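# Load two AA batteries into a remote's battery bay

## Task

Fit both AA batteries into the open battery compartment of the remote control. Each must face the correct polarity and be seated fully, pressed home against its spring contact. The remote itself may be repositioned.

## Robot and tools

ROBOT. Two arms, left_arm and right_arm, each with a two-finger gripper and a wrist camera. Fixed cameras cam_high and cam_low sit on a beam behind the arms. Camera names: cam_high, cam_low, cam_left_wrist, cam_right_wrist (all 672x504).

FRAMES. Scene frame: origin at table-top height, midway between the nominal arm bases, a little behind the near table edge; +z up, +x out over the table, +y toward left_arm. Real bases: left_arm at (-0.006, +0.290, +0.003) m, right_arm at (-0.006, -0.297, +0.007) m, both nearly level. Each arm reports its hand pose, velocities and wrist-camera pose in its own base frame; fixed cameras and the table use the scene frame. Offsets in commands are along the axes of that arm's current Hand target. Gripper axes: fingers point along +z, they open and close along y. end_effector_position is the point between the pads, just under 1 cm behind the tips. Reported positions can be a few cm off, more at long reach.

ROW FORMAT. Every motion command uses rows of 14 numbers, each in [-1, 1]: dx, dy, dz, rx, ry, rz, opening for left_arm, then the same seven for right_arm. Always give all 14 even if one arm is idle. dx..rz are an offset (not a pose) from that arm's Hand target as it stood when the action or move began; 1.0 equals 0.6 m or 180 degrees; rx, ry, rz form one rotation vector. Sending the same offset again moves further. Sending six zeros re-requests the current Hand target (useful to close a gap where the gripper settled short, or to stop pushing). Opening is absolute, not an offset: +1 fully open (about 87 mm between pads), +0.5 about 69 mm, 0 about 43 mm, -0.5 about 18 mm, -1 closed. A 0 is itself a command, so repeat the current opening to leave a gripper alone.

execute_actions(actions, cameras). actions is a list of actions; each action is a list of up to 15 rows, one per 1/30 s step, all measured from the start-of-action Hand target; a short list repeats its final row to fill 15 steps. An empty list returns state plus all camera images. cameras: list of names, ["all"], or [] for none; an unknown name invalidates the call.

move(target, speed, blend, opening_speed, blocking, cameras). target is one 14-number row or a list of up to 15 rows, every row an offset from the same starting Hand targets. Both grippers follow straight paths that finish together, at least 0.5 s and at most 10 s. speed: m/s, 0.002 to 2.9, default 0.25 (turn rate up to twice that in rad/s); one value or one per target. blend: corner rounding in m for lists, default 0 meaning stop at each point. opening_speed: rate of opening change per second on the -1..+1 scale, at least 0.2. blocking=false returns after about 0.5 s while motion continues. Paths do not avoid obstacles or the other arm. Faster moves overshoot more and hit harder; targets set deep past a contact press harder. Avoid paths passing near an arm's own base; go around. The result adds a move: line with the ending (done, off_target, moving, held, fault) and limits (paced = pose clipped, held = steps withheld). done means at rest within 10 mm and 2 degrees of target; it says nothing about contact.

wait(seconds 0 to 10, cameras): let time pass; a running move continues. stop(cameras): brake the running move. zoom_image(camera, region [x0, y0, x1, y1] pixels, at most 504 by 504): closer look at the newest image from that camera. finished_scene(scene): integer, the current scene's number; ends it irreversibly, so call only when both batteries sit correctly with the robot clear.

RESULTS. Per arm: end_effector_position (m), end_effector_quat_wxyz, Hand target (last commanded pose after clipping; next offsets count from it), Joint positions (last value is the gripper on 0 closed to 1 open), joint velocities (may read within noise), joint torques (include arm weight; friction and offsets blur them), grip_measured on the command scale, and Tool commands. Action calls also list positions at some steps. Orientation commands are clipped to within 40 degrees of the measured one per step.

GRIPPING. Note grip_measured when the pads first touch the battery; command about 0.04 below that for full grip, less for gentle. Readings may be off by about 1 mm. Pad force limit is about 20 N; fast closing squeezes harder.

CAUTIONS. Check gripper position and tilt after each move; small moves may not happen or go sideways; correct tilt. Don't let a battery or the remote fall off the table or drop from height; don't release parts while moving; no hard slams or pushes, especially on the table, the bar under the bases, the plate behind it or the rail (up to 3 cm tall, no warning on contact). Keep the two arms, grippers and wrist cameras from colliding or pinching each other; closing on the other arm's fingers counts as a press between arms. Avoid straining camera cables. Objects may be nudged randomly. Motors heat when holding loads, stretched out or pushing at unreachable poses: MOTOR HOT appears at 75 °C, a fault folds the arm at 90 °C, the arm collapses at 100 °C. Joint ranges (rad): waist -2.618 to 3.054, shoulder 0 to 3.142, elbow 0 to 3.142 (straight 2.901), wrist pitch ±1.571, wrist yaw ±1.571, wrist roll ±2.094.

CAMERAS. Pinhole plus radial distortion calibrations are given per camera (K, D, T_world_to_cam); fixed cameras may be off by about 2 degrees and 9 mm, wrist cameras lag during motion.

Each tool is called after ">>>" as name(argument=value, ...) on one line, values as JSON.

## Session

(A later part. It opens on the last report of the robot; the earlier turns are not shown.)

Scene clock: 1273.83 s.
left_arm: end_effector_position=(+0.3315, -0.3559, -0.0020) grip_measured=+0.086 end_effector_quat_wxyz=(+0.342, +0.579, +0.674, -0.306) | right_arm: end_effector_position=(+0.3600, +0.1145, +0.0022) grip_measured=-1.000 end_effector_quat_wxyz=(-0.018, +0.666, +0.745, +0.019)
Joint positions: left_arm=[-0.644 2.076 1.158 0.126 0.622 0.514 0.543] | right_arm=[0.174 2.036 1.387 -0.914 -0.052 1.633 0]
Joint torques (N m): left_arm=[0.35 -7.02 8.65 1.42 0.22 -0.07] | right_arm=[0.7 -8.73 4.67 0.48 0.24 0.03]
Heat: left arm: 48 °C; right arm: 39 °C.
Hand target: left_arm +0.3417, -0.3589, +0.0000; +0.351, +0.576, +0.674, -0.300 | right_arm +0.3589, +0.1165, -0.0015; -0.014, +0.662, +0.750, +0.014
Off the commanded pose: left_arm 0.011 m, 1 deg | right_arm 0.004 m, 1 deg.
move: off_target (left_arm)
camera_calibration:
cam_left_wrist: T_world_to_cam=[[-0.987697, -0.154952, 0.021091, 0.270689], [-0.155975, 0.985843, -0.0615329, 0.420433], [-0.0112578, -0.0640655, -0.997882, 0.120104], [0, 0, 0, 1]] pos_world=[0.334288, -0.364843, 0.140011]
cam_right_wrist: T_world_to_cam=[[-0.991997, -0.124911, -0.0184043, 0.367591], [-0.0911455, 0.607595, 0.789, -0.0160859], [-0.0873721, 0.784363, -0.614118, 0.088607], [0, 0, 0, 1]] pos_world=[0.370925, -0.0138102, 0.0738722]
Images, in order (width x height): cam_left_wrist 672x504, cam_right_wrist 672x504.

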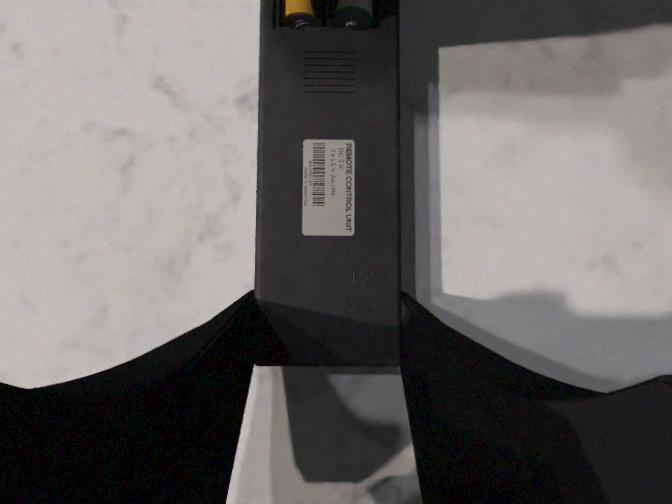

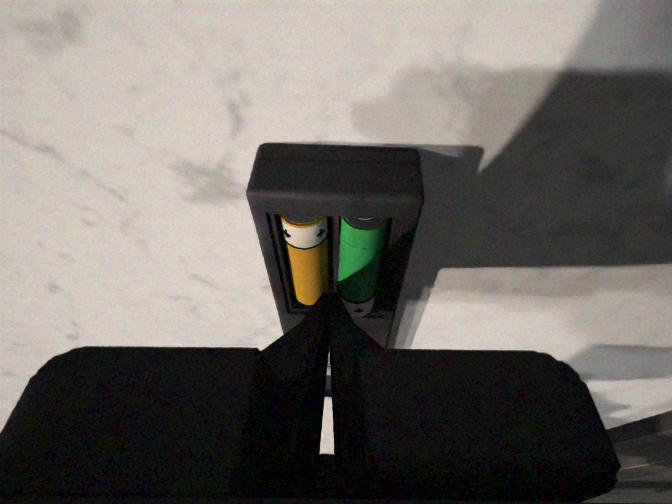

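>>> move(target=[0,0,0,0,0,0,0.0,0.0,-0.016,0.0,0,0,0,-1], speed=0.04, cameras=["cam_right_wrist","cam_left_wrist"])

>>> zoom_image(camera="cam_right_wrist", region=[240, 180, 420, 330])

>>> zoom_image(camera="cam_left_wrist", region=[260, 0, 390, 50])

Scene clock: 1278.37 s.
left_arm: end_effector_position=(+0.3315, -0.3559, -0.0020) grip_measured=+0.086 end_effector_quat_wxyz=(+0.342, +0.579, +0.674, -0.306) | right_arm: end_effector_position=(+0.3591, +0.1143, +0.0000) grip_measured=-1.000 end_effector_quat_wxyz=(-0.012, +0.666, +0.745, +0.027)
Joint positions: left_arm=[-0.644 2.076 1.158 0.126 0.622 0.514 0.543] | right_arm=[0.174 2.019 1.351 -0.875 -0.052 1.633 0]
Joint torques (N m): left_arm=[0.35 -6.99 8.68 1.43 0.22 -0.08] | right_arm=[0.75 -9.77 3.67 0.24 0.3 -0.01]
Heat: left arm: 48 °C; right arm: 39 °C.
Hand target: left_arm +0.3417, -0.3589, +0.0000; +0.351, +0.576, +0.674, -0.300 | right_arm +0.3493, +0.1153, -0.0017; -0.014, +0.662, +0.750, +0.014
Off the commanded pose: left_arm 0.011 m, 1 deg | right_arm 0.010 m, 2 deg.
move: off_target (left_arm)
camera_calibration:
cam_left_wrist: T_world_to_cam=[[-0.987697, -0.154952, 0.021091, 0.270689], [-0.155975, 0.985843, -0.0615329, 0.420433], [-0.0112578, -0.0640655, -0.997882, 0.120104], [0, 0, 0, 1]] pos_world=[0.334288, -0.364843, 0.140011]
cam_right_wrist: T_world_to_cam=[[-0.991425, -0.124807, -0.0387135, 0.366349], [-0.106953, 0.604813, 0.789153, -0.0083797], [-0.0750778, 0.786527, -0.612975, 0.0826457], [0, 0, 0, 1]] pos_world=[0.368516, -0.0142118, 0.0714552]
Images, in order (width x height): cam_left_wrist 672x504, cam_right_wrist 672x504.

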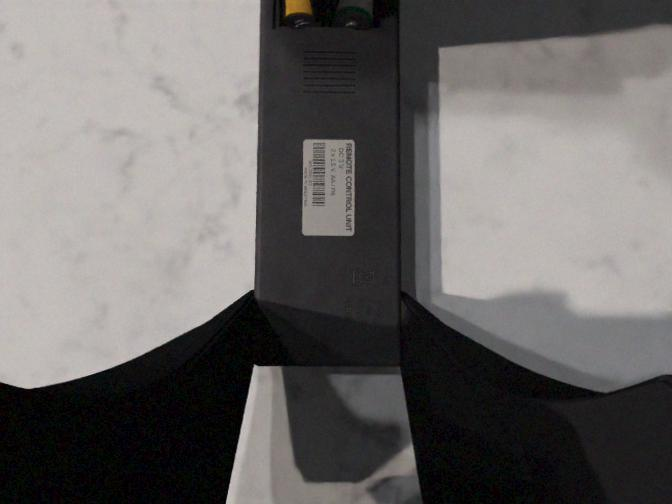

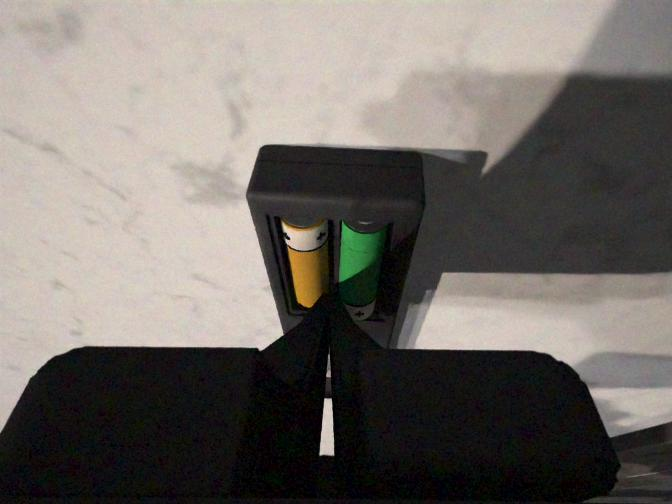

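Scaled by 2.800 from the camera's 672x504 image, which has a finer 960x720 frame.

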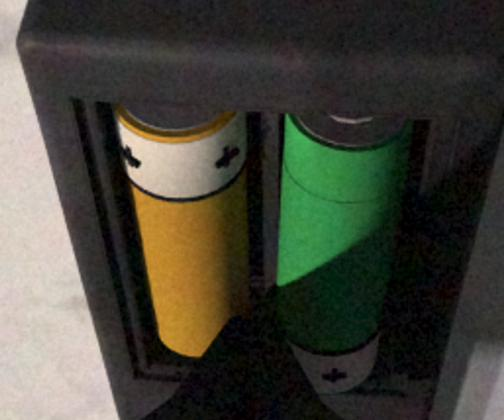

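Scaled by 3.877 from the camera's 672x504 image, which has a finer 960x720 frame.

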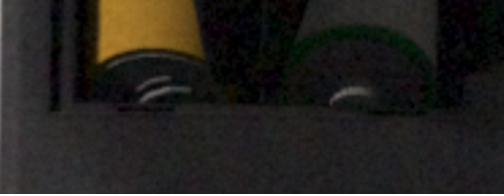

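>>> move(target=[0,0,0,0,0,0,0.0,0.0,-0.014,-0.008,0,0,0,-1], speed=0.04, cameras=["cam_right_wrist","cam_left_wrist"])

>>> zoom_image(camera="cam_right_wrist", region=[240, 180, 420, 330])

>>> zoom_image(camera="cam_left_wrist", region=[260, 0, 390, 50])

Scene clock: 1286.87 s.
left_arm: end_effector_position=(+0.3305, -0.3561, -0.0020) grip_measured=+0.086 end_effector_quat_wxyz=(+0.341, +0.579, +0.673, -0.308) | right_arm: end_effector_position=(+0.3563, +0.1139, +0.0006) grip_measured=-1.000 end_effector_quat_wxyz=(-0.006, +0.666, +0.746, +0.034)
Joint positions: left_arm=[-0.644 2.076 1.158 0.124 0.627 0.514 0.543] | right_arm=[0.174 1.994 1.317 -0.848 -0.052 1.633 0]
Joint torques (N m): left_arm=[0.34 -7.04 8.62 1.44 0.16 -0.08] | right_arm=[0.7 -11.06 4 0.05 0.24 -0.06]
Heat: left arm: 48 °C; right arm: 40 °C.
Hand target: left_arm +0.3417, -0.3589, +0.0000; +0.351, +0.576, +0.674, -0.300 | right_arm +0.3411, +0.1141, +0.0032; -0.014, +0.662, +0.750, +0.014
Off the commanded pose: left_arm 0.012 m, 2 deg | right_arm 0.016 m, 3 deg.
move: off_target (left_arm, right_arm)
camera_calibration:
cam_left_wrist: T_world_to_cam=[[-0.988103, -0.151747, 0.0250056, 0.270965], [-0.153038, 0.986262, -0.0621836, 0.419517], [-0.0152259, -0.0652706, -0.997751, 0.120869], [0, 0, 0, 1]] pos_world=[0.333784, -0.364746, 0.139909]
cam_right_wrist: T_world_to_cam=[[-0.990649, -0.124677, -0.0554024, 0.36332], [-0.11996, 0.60256, 0.789006, -0.0039586], [-0.064988, 0.788275, -0.611882, 0.0794092], [0, 0, 0, 1]] pos_world=[0.364609, -0.0149131, 0.0718412]
Images, in order (width x height): cam_left_wrist 672x504, cam_right_wrist 672x504.

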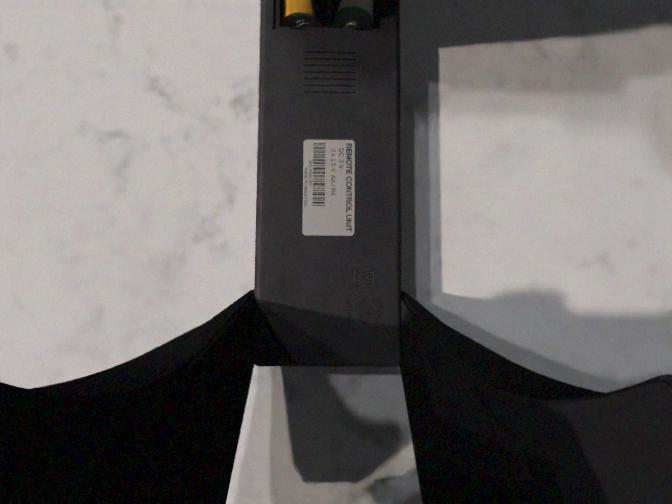

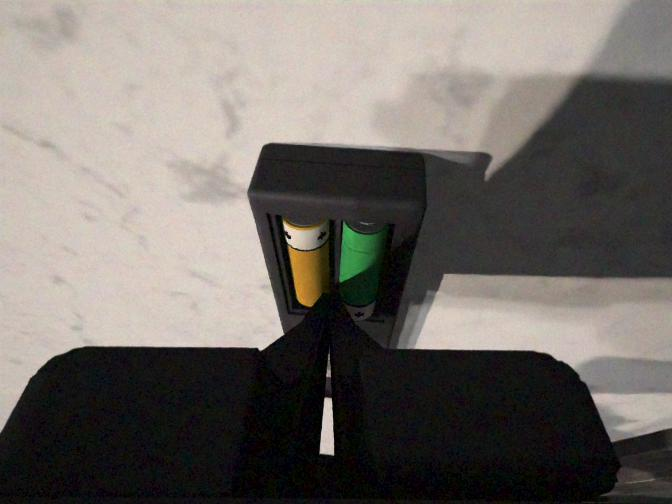

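Scaled by 2.800 from the camera's 672x504 image, which has a finer 960x720 frame.

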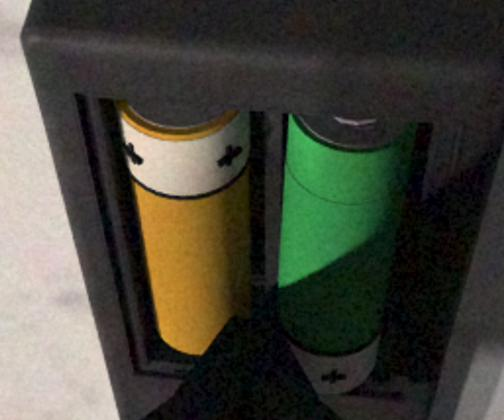

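Scaled by 3.877 from the camera's 672x504 image, which has a finer 960x720 frame.

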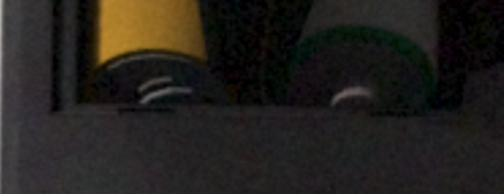

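>>> move(target=[[0,0,0,0,0,0,0.0,-0.004,0.025,0.0,0,0,0,-1],[0,0,0,0,0,0,0.0,-0.2,0.025,-0.15,0,0,0,-1]], speed=[0.08,0.2], blend=[0.0,0.0], cameras=["cam_right_wrist","cam_left_wrist"])

>>> zoom_image(camera="cam_left_wrist", region=[265, 0, 335, 35])

>>> zoom_image(camera="cam_left_wrist", region=[325, 0, 395, 35])

>>> zoom_image(camera="cam_right_wrist", region=[200, 80, 400, 280])

Scene clock: 1306.53 s.
left_arm: end_effector_position=(+0.3305, -0.3561, -0.0020) grip_measured=+0.086 end_effector_quat_wxyz=(+0.341, +0.579, +0.673, -0.308) | right_arm: end_effector_position=(+0.3654, -0.0058, +0.0814) grip_measured=-1.000 end_effector_quat_wxyz=(-0.027, +0.669, +0.742, +0.009)
Joint positions: left_arm=[-0.644 2.076 1.158 0.124 0.627 0.514 0.543] | right_arm=[-0.148 2.002 1.663 -1.267 -0.045 1.318 0]
Joint torques (N m): left_arm=[0.39 -7.01 8.62 1.44 0.17 -0.07] | right_arm=[0.02 -9.74 7.36 0.37 0.1 -0.14]
Heat: left arm: 48 °C; right arm: 41 °C.
Hand target: left_arm +0.3417, -0.3589, +0.0000; +0.351, +0.576, +0.674, -0.300 | right_arm +0.3710, -0.0065, +0.0885; -0.014, +0.662, +0.750, +0.014
Off the commanded pose: left_arm 0.012 m, 2 deg | right_arm 0.009 m, 2 deg.
move: off_target (left_arm)
camera_calibration:
cam_left_wrist: T_world_to_cam=[[-0.988103, -0.151747, 0.0250056, 0.270965], [-0.153038, 0.986262, -0.0621836, 0.419517], [-0.0152259, -0.0652706, -0.997751, 0.120869], [0, 0, 0, 1]] pos_world=[0.333784, -0.364746, 0.139909]
cam_right_wrist: T_world_to_cam=[[-0.993083, -0.11707, 0.00903534, 0.357533], [-0.0647506, 0.610205, 0.789593, -0.0147023], [-0.0979514, 0.783546, -0.613564, 0.23602], [0, 0, 0, 1]] pos_world=[0.377227, -0.134104, 0.153192]
Images, in order (width x height): cam_left_wrist 672x504, cam_right_wrist 672x504.

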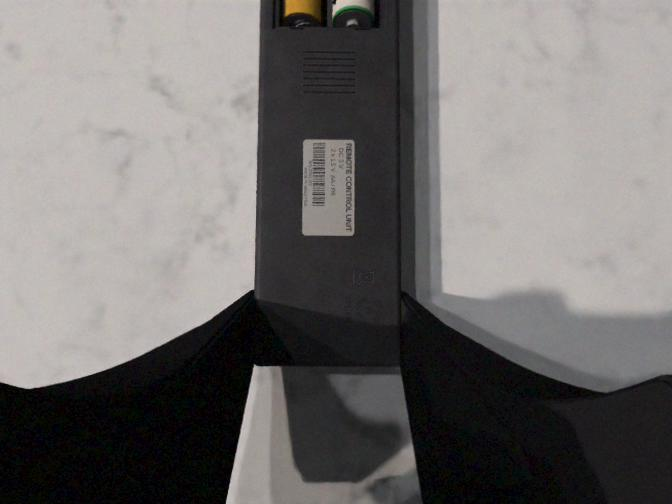

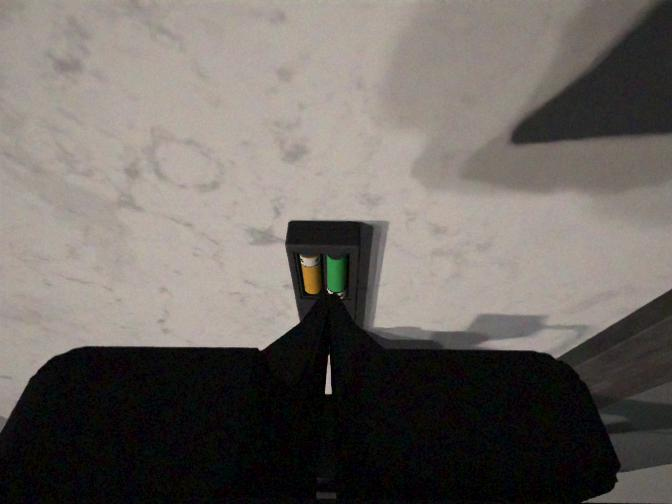

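Scaled by 7.200 from the camera's 672x504 image, which has a finer 960x720 frame.

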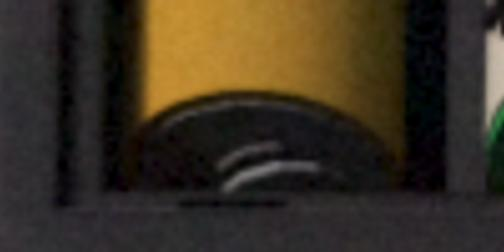

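Scaled by 7.200 from the camera's 672x504 image, which has a finer 960x720 frame.

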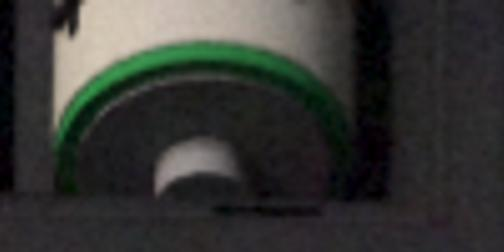

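Scaled by 2.520 from the camera's 672x504 image, which has a finer 960x720 frame.

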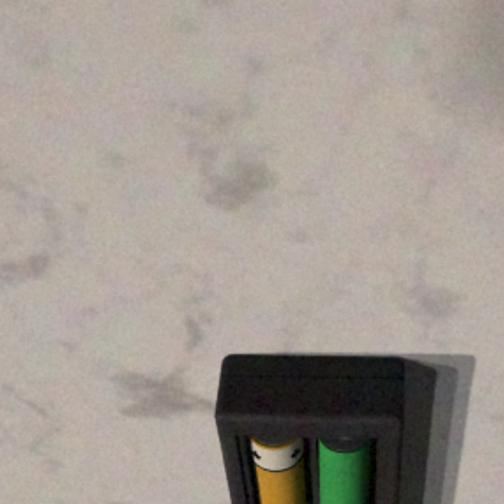

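>>> move(target=[0,0,0,0,0,0,0.0,0.2043,-0.0025,0.1327,0,0.017,0,-0.46], speed=0.15, cameras=["cam_right_wrist","cam_left_wrist"])

>>> zoom_image(camera="cam_right_wrist", region=[240, 180, 420, 330])

>>> zoom_image(camera="cam_left_wrist", region=[325, 0, 395, 35])

Scene clock: 1349.57 s.
left_arm: end_effector_position=(+0.3305, -0.3561, -0.0020) grip_measured=+0.086 end_effector_quat_wxyz=(+0.341, +0.579, +0.673, -0.308) | right_arm: end_effector_position=(+0.3507, +0.1145, +0.0155) grip_measured=-0.460 end_effector_quat_wxyz=(-0.034, +0.656, +0.754, +0.025)
Joint positions: left_arm=[-0.644 2.076 1.158 0.124 0.627 0.514 0.543] | right_arm=[0.163 2.002 1.386 -0.96 -0.084 1.595 0.27]
Joint torques (N m): left_arm=[0.36 -7.01 8.62 1.44 0.16 -0.07] | right_arm=[0.05 -8.39 4.97 0.57 0.02 0.23]
Heat: left arm: 49 °C; right arm: 42 °C.
Hand target: left_arm +0.3417, -0.3589, +0.0000; +0.351, +0.576, +0.674, -0.300 | right_arm +0.3543, +0.1178, +0.0137; -0.034, +0.661, +0.749, +0.032
Off the commanded pose: left_arm 0.012 m, 2 deg | right_arm 0.005 m, 1 deg.
move: off_target (left_arm)
camera_calibration:
cam_left_wrist: T_world_to_cam=[[-0.988103, -0.151747, 0.0250056, 0.270965], [-0.153038, 0.986262, -0.0621836, 0.419517], [-0.0152259, -0.0652706, -0.997751, 0.120869], [0, 0, 0, 1]] pos_world=[0.333784, -0.364746, 0.139909]
cam_right_wrist: T_world_to_cam=[[-0.988517, -0.150964, -0.0066705, 0.360177], [-0.0941974, 0.581091, 0.808369, -0.0236011], [-0.118158, 0.799715, -0.588638, 0.10457], [0, 0, 0, 1]] pos_world=[0.366173, -0.0155386, 0.0830351]
Images, in order (width x height): cam_left_wrist 672x504, cam_right_wrist 672x504.

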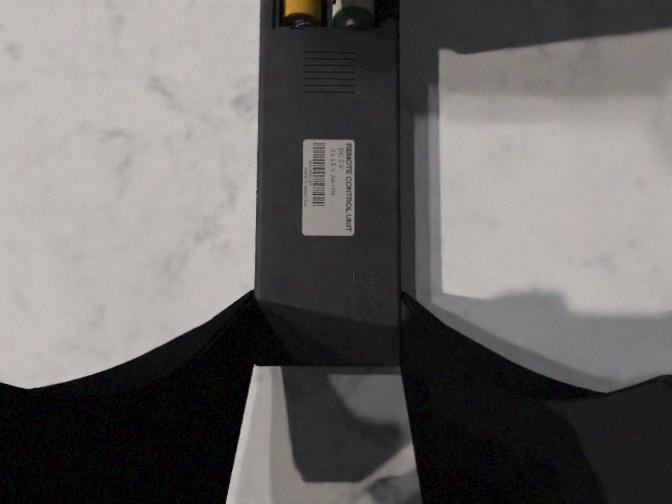

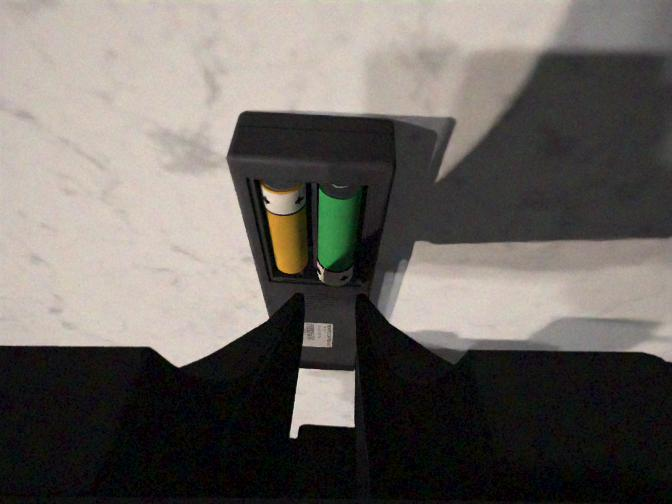

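Scaled by 2.800 from the camera's 672x504 image, which has a finer 960x720 frame.

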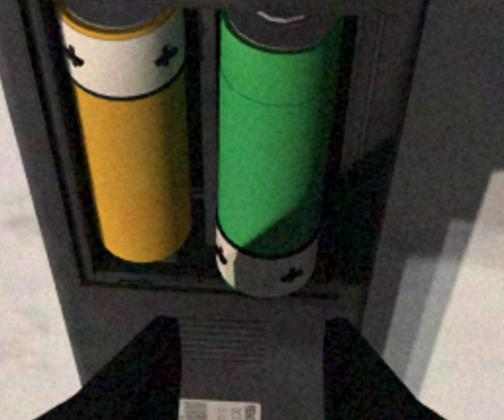

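Scaled by 7.200 from the camera's 672x504 image, which has a finer 960x720 frame.

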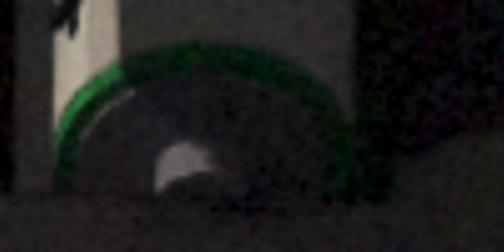

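>>> move(target=[[0,0,0,0,0,0,0.0,0,0,0,0,0,0,-0.52],[0,0,0,0,0,0,0.0,-0.0017,-0.0023,0.0417,0,0,0,-0.52]], speed=0.06, cameras=["cam_right_wrist","cam_left_wrist"])

>>> zoom_image(camera="cam_right_wrist", region=[240, 200, 420, 350])

>>> zoom_image(camera="cam_left_wrist", region=[325, 0, 395, 35])

Scene clock: 1357.07 s.
left_arm: end_effector_position=(+0.3309, -0.3559, -0.0021) grip_measured=+0.086 end_effector_quat_wxyz=(+0.341, +0.580, +0.673, -0.307) | right_arm: end_effector_position=(+0.3478, +0.1144, +0.0035) grip_measured=-0.520 end_effector_quat_wxyz=(-0.037, +0.657, +0.753, +0.023)
Joint positions: left_arm=[-0.644 2.076 1.158 0.124 0.625 0.515 0.543] | right_arm=[0.162 2.015 1.354 -0.922 -0.087 1.597 0.24]
Joint torques (N m): left_arm=[0.36 -7.04 8.64 1.44 0.18 -0.09] | right_arm=[0.35 -6.87 2.76 1 0.02 0.24]
Heat: left arm: 49 °C; right arm: 42 °C.
Hand target: left_arm +0.3417, -0.3589, +0.0000; +0.351, +0.576, +0.674, -0.300 | right_arm +0.3527, +0.1189, -0.0113; -0.034, +0.661, +0.749, +0.031
Off the commanded pose: left_arm 0.011 m, 1 deg | right_arm 0.016 m, 1 deg.
move: off_target (left_arm, right_arm)
camera_calibration:
cam_left_wrist: T_world_to_cam=[[-0.988083, -0.152229, 0.0227601, 0.271103], [-0.15336, 0.986273, -0.0612099, 0.419484], [-0.0131297, -0.063971, -0.997865, 0.120562], [0, 0, 0, 1]] pos_world=[0.333787, -0.364743, 0.139811]
cam_right_wrist: T_world_to_cam=[[-0.988946, -0.148274, 0.000406278, 0.357078], [-0.0866067, 0.579863, 0.810097, -0.0166403], [-0.120352, 0.801108, -0.586295, 0.0979047], [0, 0, 0, 1]] pos_world=[0.363472, -0.0158379, 0.0707362]
Images, in order (width x height): cam_left_wrist 672x504, cam_right_wrist 672x504.

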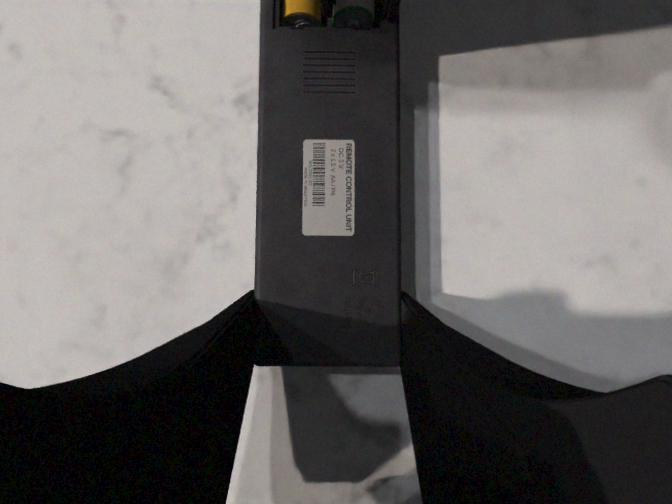

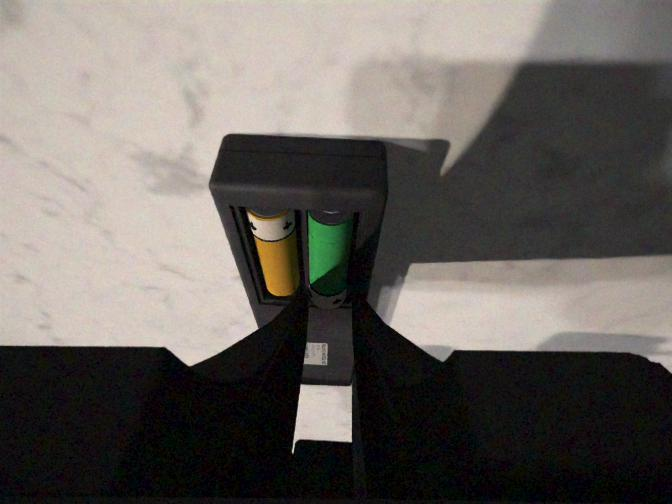

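Scaled by 2.800 from the camera's 672x504 image, which has a finer 960x720 frame.

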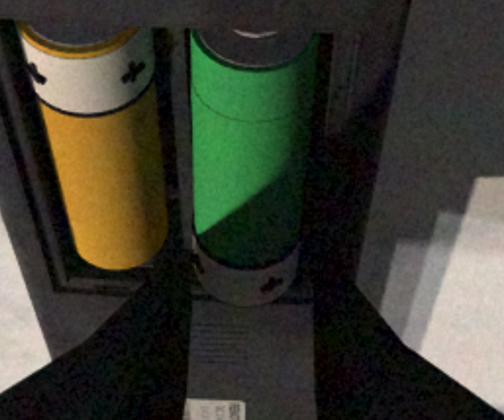

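Scaled by 7.200 from the camera's 672x504 image, which has a finer 960x720 frame.

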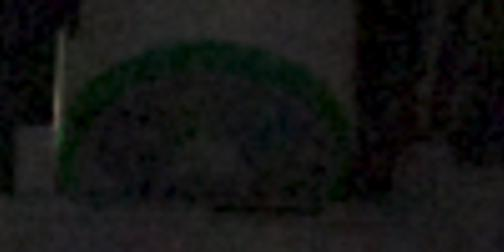

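>>> move(target=[0,0,0,0,0,0,0.0,0.0,0.002,0.012,0,0,0,-0.52], speed=0.06, cameras=["cam_right_wrist","cam_left_wrist"])

>>> zoom_image(camera="cam_right_wrist", region=[240, 200, 420, 350])

>>> zoom_image(camera="cam_left_wrist", region=[325, 0, 395, 35])

Scene clock: 1363.50 s.
left_arm: end_effector_position=(+0.3309, -0.3559, -0.0021) grip_measured=+0.086 end_effector_quat_wxyz=(+0.341, +0.580, +0.673, -0.307) | right_arm: end_effector_position=(+0.3480, +0.1144, +0.0032) grip_measured=-0.520 end_effector_quat_wxyz=(-0.039, +0.658, +0.752, +0.026)
Joint positions: left_arm=[-0.644 2.076 1.158 0.124 0.625 0.515 0.543] | right_arm=[0.159 2.015 1.35 -0.917 -0.093 1.597 0.24]
Joint torques (N m): left_arm=[0.34 -6.98 8.64 1.44 0.18 -0.08] | right_arm=[0.7 -5.2 2.56 1.19 0.07 0.22]
Heat: left arm: 49 °C; right arm: 42 °C.
Hand target: left_arm +0.3417, -0.3589, +0.0000; +0.351, +0.576, +0.674, -0.300 | right_arm +0.3540, +0.1198, -0.0184; -0.033, +0.661, +0.749, +0.032
Off the commanded pose: left_arm 0.011 m, 1 deg | right_arm 0.023 m, 1 deg.
move: off_target (left_arm, right_arm)
camera_calibration:
cam_left_wrist: T_world_to_cam=[[-0.988083, -0.152229, 0.0227601, 0.271103], [-0.15336, 0.986273, -0.0612099, 0.419484], [-0.0131297, -0.063971, -0.997865, 0.120562], [0, 0, 0, 1]] pos_world=[0.333787, -0.364743, 0.139811]
cam_right_wrist: T_world_to_cam=[[-0.989404, -0.145184, -0.00100334, 0.357017], [-0.0852057, 0.575038, 0.813677, -0.0163139], [-0.117556, 0.805141, -0.581316, 0.0963226], [0, 0, 0, 1]] pos_world=[0.363167, -0.016339, 0.0696263]
Images, in order (width x height): cam_left_wrist 672x504, cam_right_wrist 672x504.

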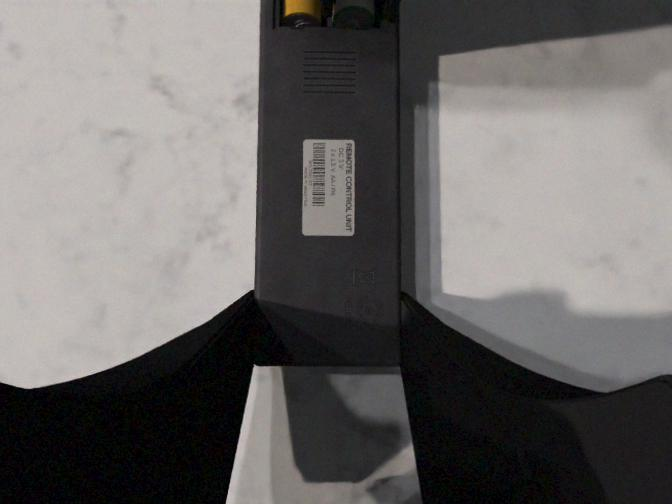

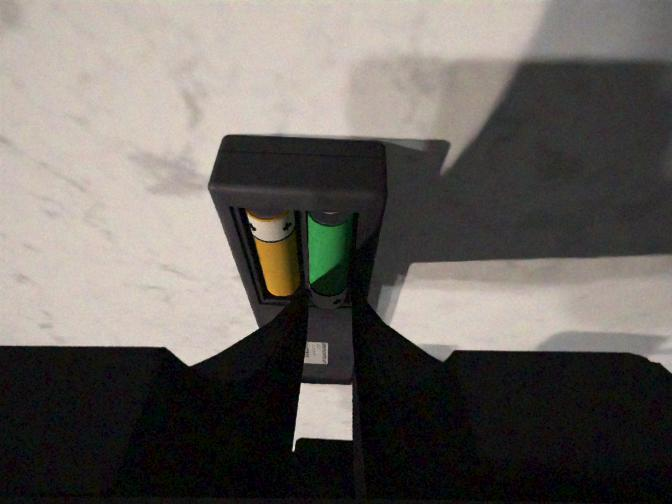

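Scaled by 2.800 from the camera's 672x504 image, which has a finer 960x720 frame.

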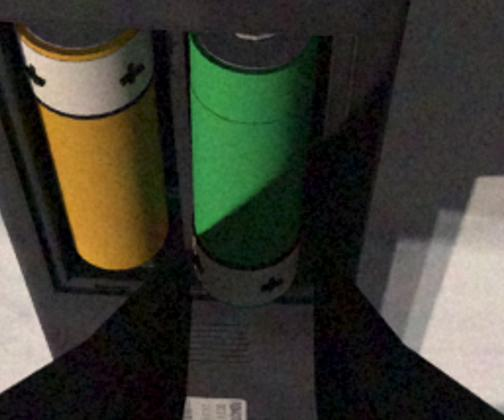

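Scaled by 7.200 from the camera's 672x504 image, which has a finer 960x720 frame.

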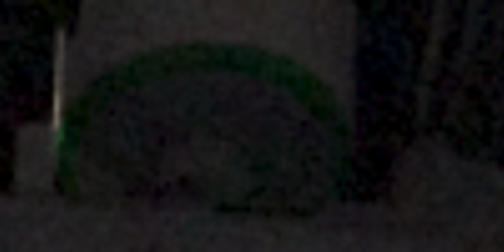

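>>> move(target=[[0,0,0,0,0,0,0.0,0.0,0.0,0.0,0,0,0,-0.585],[0,0,0,0,0,0,0.0,0.0,0.008,0.0,0,0,0,-0.585]], speed=0.06, opening_speed=0.4, cameras=["cam_right_wrist","cam_left_wrist"])

>>> zoom_image(camera="cam_right_wrist", region=[240, 200, 420, 350])

Scene clock: 1376.23 s.
left_arm: end_effector_position=(+0.3309, -0.3559, -0.0021) grip_measured=+0.086 end_effector_quat_wxyz=(+0.341, +0.580, +0.673, -0.307) | right_arm: end_effector_position=(+0.3468, +0.1143, +0.0033) grip_measured=-0.584 end_effector_quat_wxyz=(-0.040, +0.658, +0.751, +0.025)
Joint positions: left_arm=[-0.644 2.076 1.158 0.124 0.625 0.515 0.543] | right_arm=[0.159 2.012 1.347 -0.919 -0.094 1.597 0.208]
Joint torques (N m): left_arm=[0.34 -7.04 8.65 1.44 0.18 -0.09] | right_arm=[0.7 -3.85 4.27 1.07 0.14 0.26]
Heat: left arm: 49 °C; right arm: 40 °C.
Hand target: left_arm +0.3417, -0.3589, +0.0000; +0.351, +0.576, +0.674, -0.300 | right_arm +0.3585, +0.1204, -0.0186; -0.034, +0.661, +0.749, +0.031
Off the commanded pose: left_arm 0.011 m, 1 deg | right_arm 0.025 m, 1 deg.
move: off_target (left_arm, right_arm)
camera_calibration:
cam_left_wrist: T_world_to_cam=[[-0.988083, -0.152229, 0.0227601, 0.271103], [-0.15336, 0.986273, -0.0612099, 0.419484], [-0.0131297, -0.063971, -0.997865, 0.120562], [0, 0, 0, 1]] pos_world=[0.333787, -0.364743, 0.139811]
cam_right_wrist: T_world_to_cam=[[-0.989402, -0.145194, 0.00119358, 0.35586], [-0.0833999, 0.575006, 0.813887, -0.0170116], [-0.118858, 0.805162, -0.581022, 0.0967377], [0, 0, 0, 1]] pos_world=[0.362168, -0.016439, 0.0696275]
Images, in order (width x height): cam_left_wrist 672x504, cam_right_wrist 672x504.

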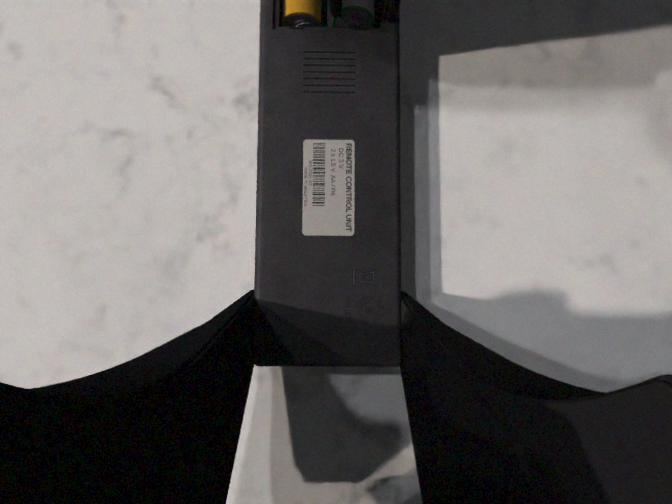

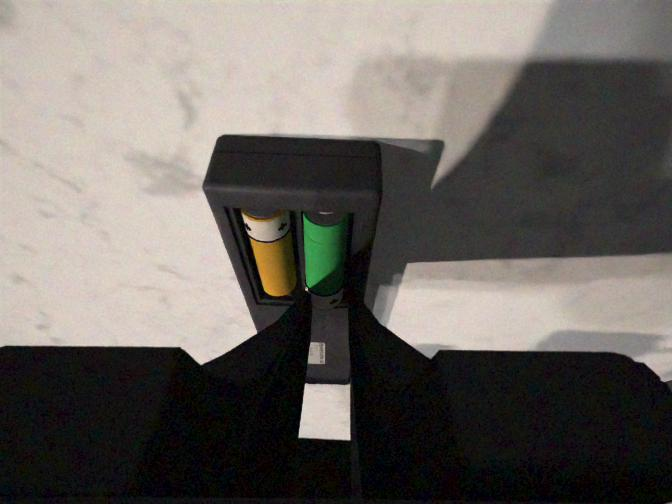

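Scaled by 2.800 from the camera's 672x504 image, which has a finer 960x720 frame.

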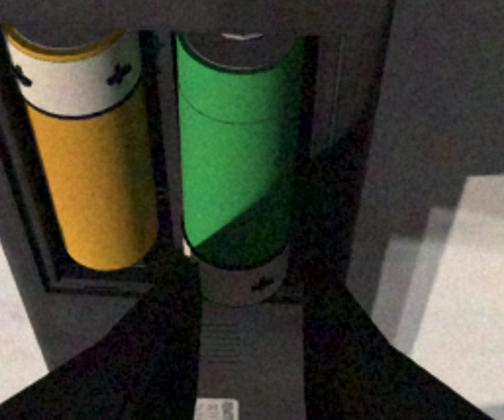

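>>> move(target=[[0,0,0,0,0,0,0.0,0.004,-0.0175,-0.03,0,0,0,-0.5],[0,0,0,0,0,0,0.0,0.008,-0.012,-0.1,0,0,0,-0.46],[0,0,0,0,0,0,0.0,0.001,-0.012,-0.0543,0,0,0,-0.46]], speed=[0.08,0.1,0.07], blend=[0.0,0.004,0], cameras=["cam_right_wrist","cam_left_wrist"])

>>> zoom_image(camera="cam_right_wrist", region=[240, 180, 420, 330])

>>> zoom_image(camera="cam_left_wrist", region=[325, 0, 395, 35])

Scene clock: 1407.43 s.
left_arm: end_effector_position=(+0.3309, -0.3559, -0.0021) grip_measured=+0.086 end_effector_quat_wxyz=(+0.341, +0.580, +0.673, -0.307) | right_arm: end_effector_position=(+0.3476, +0.1151, +0.0154) grip_measured=-0.460 end_effector_quat_wxyz=(-0.039, +0.659, +0.750, +0.026)
Joint positions: left_arm=[-0.644 2.076 1.158 0.124 0.625 0.515 0.543] | right_arm=[0.161 1.993 1.371 -0.957 -0.094 1.602 0.27]
Joint torques (N m): left_arm=[0.34 -7.02 8.66 1.45 0.18 -0.09] | right_arm=[0.01 -8.49 4.96 0.53 0.11 0.17]
Heat: left arm: 49 °C; right arm: 38 °C.
Hand target: left_arm +0.3417, -0.3589, +0.0000; +0.351, +0.576, +0.674, -0.300 | right_arm +0.3516, +0.1171, +0.0139; -0.034, +0.661, +0.749, +0.031
Off the commanded pose: left_arm 0.011 m, 1 deg | right_arm 0.005 m, 1 deg.
move: off_target (left_arm); blend cut to 0 m at target 2; target 2's new opening was sent with right_arm's hand 0.017 m and 3 deg from that target
camera_calibration:
cam_left_wrist: T_world_to_cam=[[-0.988083, -0.152229, 0.0227601, 0.271103], [-0.15336, 0.986273, -0.0612099, 0.419484], [-0.0131297, -0.063971, -0.997865, 0.120562], [0, 0, 0, 1]] pos_world=[0.333787, -0.364743, 0.139811]
cam_right_wrist: T_world_to_cam=[[-0.989891, -0.141803, -0.00288981, 0.356604], [-0.0847161, 0.574794, 0.813901, -0.0267804], [-0.113753, 0.805918, -0.580997, 0.101373], [0, 0, 0, 1]] pos_world=[0.362261, -0.0157374, 0.0817244]
Images, in order (width x height): cam_left_wrist 672x504, cam_right_wrist 672x504.

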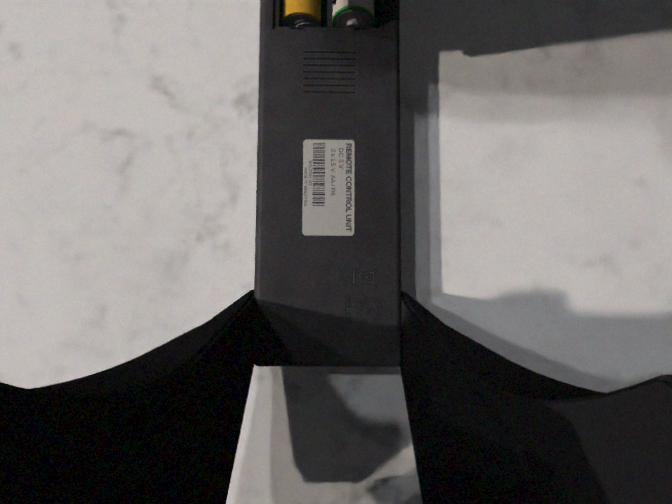

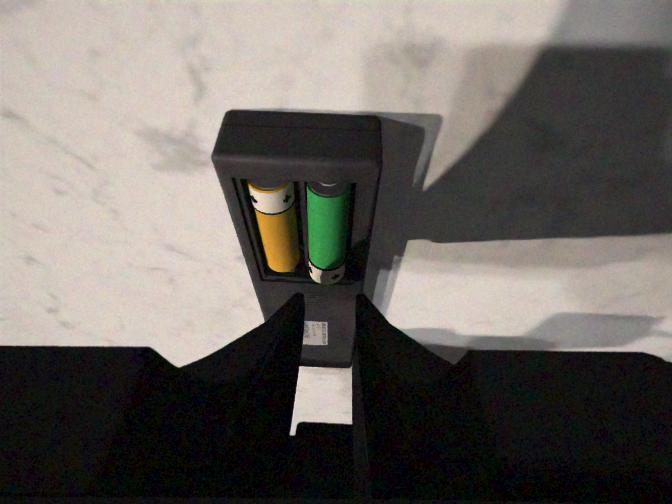

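Scaled by 2.800 from the camera's 672x504 image, which has a finer 960x720 frame.

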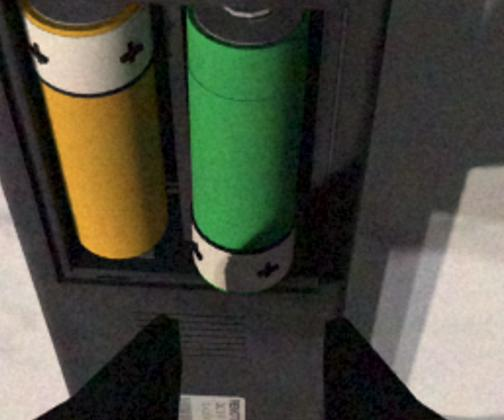

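Scaled by 7.200 from the camera's 672x504 image, which has a finer 960x720 frame.

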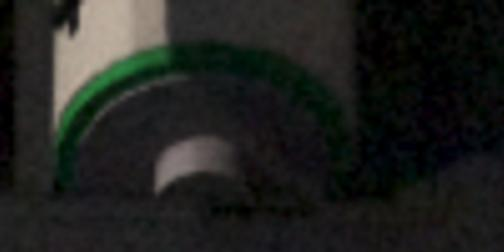

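>>> move(target=[[0,0,0,0,0,0,0.0,0,0,0,0,0,0,-0.49],[0,0,0,0,0,0,0.0,-0.002,0.005,0.0425,0,0,0,-0.49]], speed=0.06, cameras=["cam_right_wrist","cam_left_wrist"])

>>> zoom_image(camera="cam_right_wrist", region=[240, 200, 420, 350])

>>> zoom_image(camera="cam_left_wrist", region=[325, 0, 395, 35])

Scene clock: 1412.80 s.
left_arm: end_effector_position=(+0.3310, -0.3558, -0.0022) grip_measured=+0.086 end_effector_quat_wxyz=(+0.341, +0.580, +0.673, -0.307) | right_arm: end_effector_position=(+0.3479, +0.1151, +0.0039) grip_measured=-0.490 end_effector_quat_wxyz=(-0.040, +0.659, +0.750, +0.026)
Joint positions: left_arm=[-0.644 2.076 1.158 0.124 0.624 0.515 0.543] | right_arm=[0.161 2.014 1.352 -0.92 -0.094 1.602 0.255]
Joint torques (N m): left_arm=[0.4 -7.02 8.68 1.43 0.18 -0.09] | right_arm=[0.58 -6.12 3.54 1.05 0.05 0.11]
Heat: left arm: 49 °C; right arm: 38 °C.
Hand target: left_arm +0.3417, -0.3589, +0.0000; +0.351, +0.576, +0.674, -0.300 | right_arm +0.3546, +0.1186, -0.0115; -0.034, +0.661, +0.749, +0.031
Off the commanded pose: left_arm 0.011 m, 1 deg | right_arm 0.017 m, 1 deg.
move: off_target (left_arm, right_arm)
camera_calibration:
cam_left_wrist: T_world_to_cam=[[-0.98801, -0.152752, 0.0224396, 0.271032], [-0.153857, 0.986218, -0.060849, 0.419594], [-0.0128355, -0.0635719, -0.997895, 0.120615], [0, 0, 0, 1]] pos_world=[0.333887, -0.364742, 0.139811]
cam_right_wrist: T_world_to_cam=[[-0.989953, -0.141397, 0.000189095, 0.356794], [-0.081914, 0.574587, 0.814334, -0.018495], [-0.115253, 0.806137, -0.580396, 0.0951625], [0, 0, 0, 1]] pos_world=[0.362662, -0.0156373, 0.0702256]
Images, in order (width x height): cam_left_wrist 672x504, cam_right_wrist 672x504.

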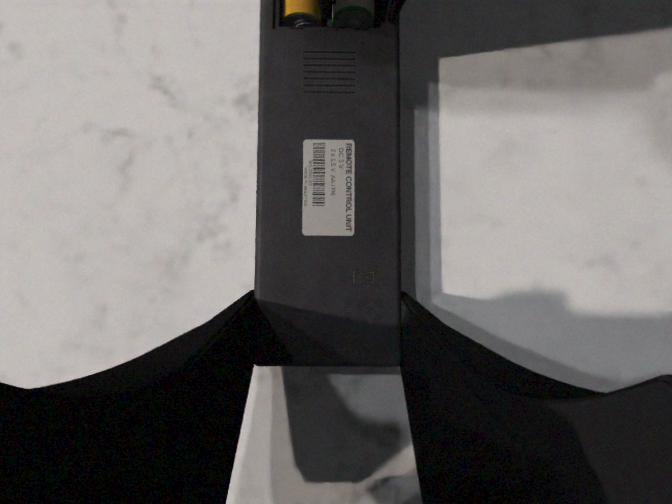

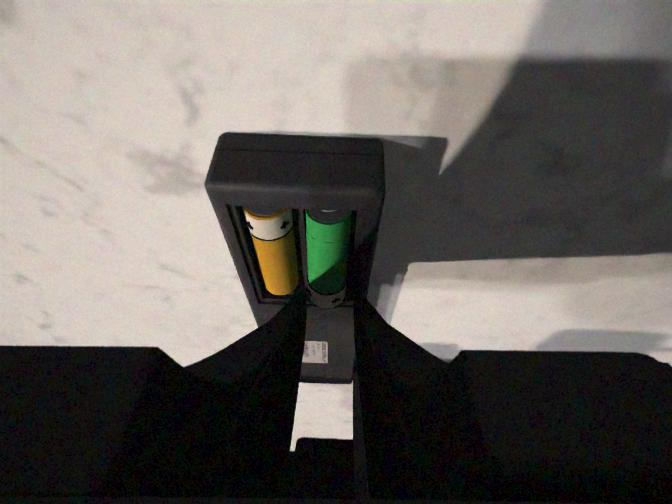

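Scaled by 2.800 from the camera's 672x504 image, which has a finer 960x720 frame.

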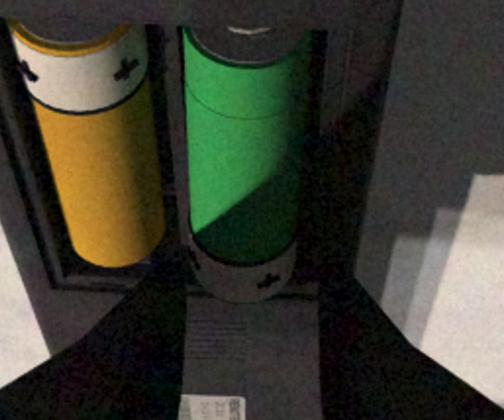

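Scaled by 7.200 from the camera's 672x504 image, which has a finer 960x720 frame.

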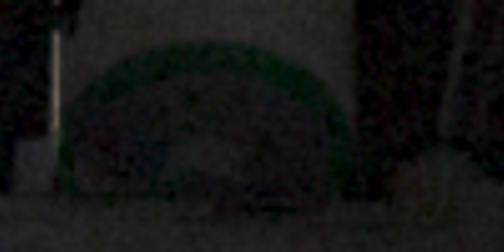

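>>> move(target=[[0,0,0,0,0,0,0.0,0.0,0.004,-0.045,0,0,0,-0.49],[0,0,0,0,0,0,0.0,-0.0,0.008,-0.005,0,0,0,-0.49]], speed=0.06, cameras=["cam_right_wrist","cam_left_wrist"])

>>> zoom_image(camera="cam_right_wrist", region=[240, 200, 420, 350])

>>> zoom_image(camera="cam_left_wrist", region=[325, 0, 395, 35])

Scene clock: 1418.07 s.
left_arm: end_effector_position=(+0.3310, -0.3558, -0.0022) grip_measured=+0.086 end_effector_quat_wxyz=(+0.341, +0.580, +0.674, -0.307) | right_arm: end_effector_position=(+0.3513, +0.1158, +0.0032) grip_measured=-0.490 end_effector_quat_wxyz=(-0.042, +0.660, +0.750, +0.023)
Joint positions: left_arm=[-0.644 2.076 1.158 0.124 0.624 0.515 0.543] | right_arm=[0.161 2.032 1.376 -0.932 -0.095 1.602 0.255]
Joint torques (N m): left_arm=[0.34 -6.99 8.66 1.44 0.19 -0.09] | right_arm=[0.09 -6.72 4.14 0.95 0.1 0.13]
Heat: left arm: 49 °C; right arm: 39 °C.
Hand target: left_arm +0.3417, -0.3589, +0.0000; +0.351, +0.576, +0.674, -0.300 | right_arm +0.3593, +0.1190, -0.0085; -0.034, +0.661, +0.749, +0.031
Off the commanded pose: left_arm 0.011 m, 1 deg | right_arm 0.015 m, 1 deg.
move: off_target (left_arm, right_arm)
camera_calibration:
cam_left_wrist: T_world_to_cam=[[-0.987981, -0.152968, 0.0222238, 0.270976], [-0.154056, 0.986198, -0.0606706, 0.419622], [-0.0126364, -0.0633651, -0.99791, 0.120527], [0, 0, 0, 1]] pos_world=[0.333888, -0.364742, 0.139711]
cam_right_wrist: T_world_to_cam=[[-0.989928, -0.141429, 0.00632777, 0.360222], [-0.0769143, 0.574808, 0.814665, -0.0197893], [-0.118855, 0.805973, -0.579897, 0.0958569], [0, 0, 0, 1]] pos_world=[0.366465, -0.0149372, 0.0694293]
Images, in order (width x height): cam_left_wrist 672x504, cam_right_wrist 672x504.

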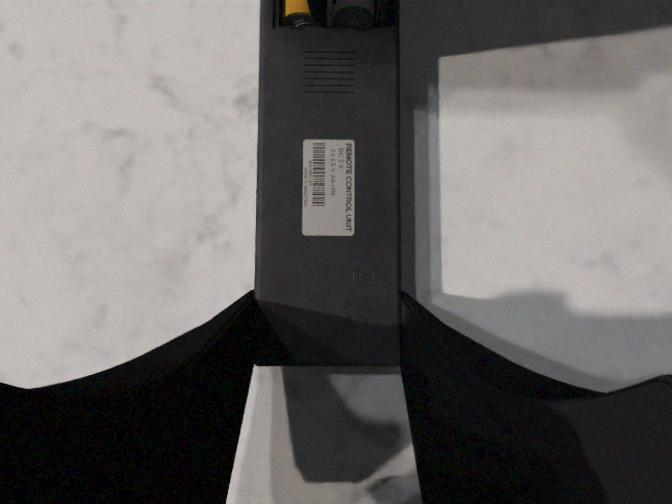

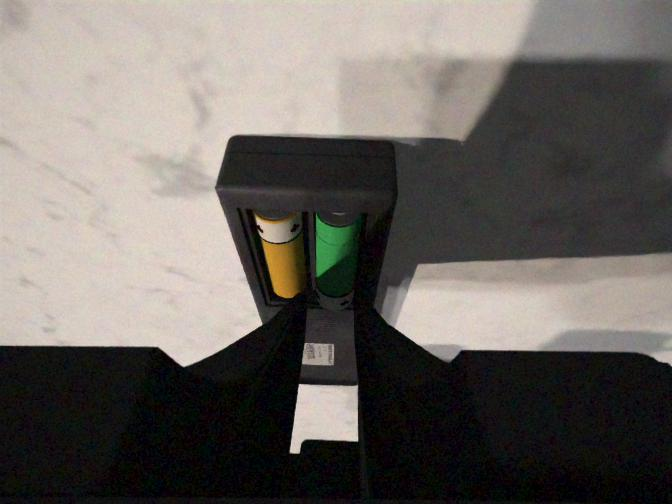

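Scaled by 2.800 from the camera's 672x504 image, which has a finer 960x720 frame.

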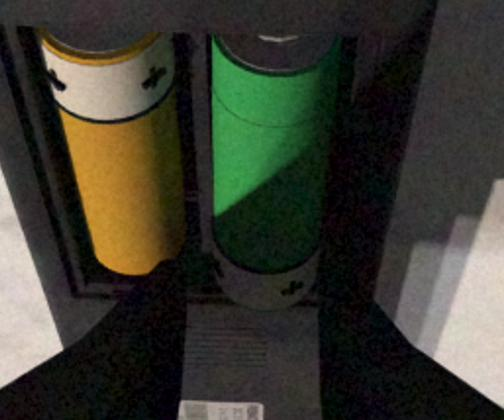

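Scaled by 7.200 from the camera's 672x504 image, which has a finer 960x720 frame.

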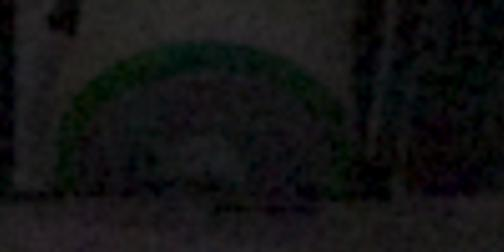

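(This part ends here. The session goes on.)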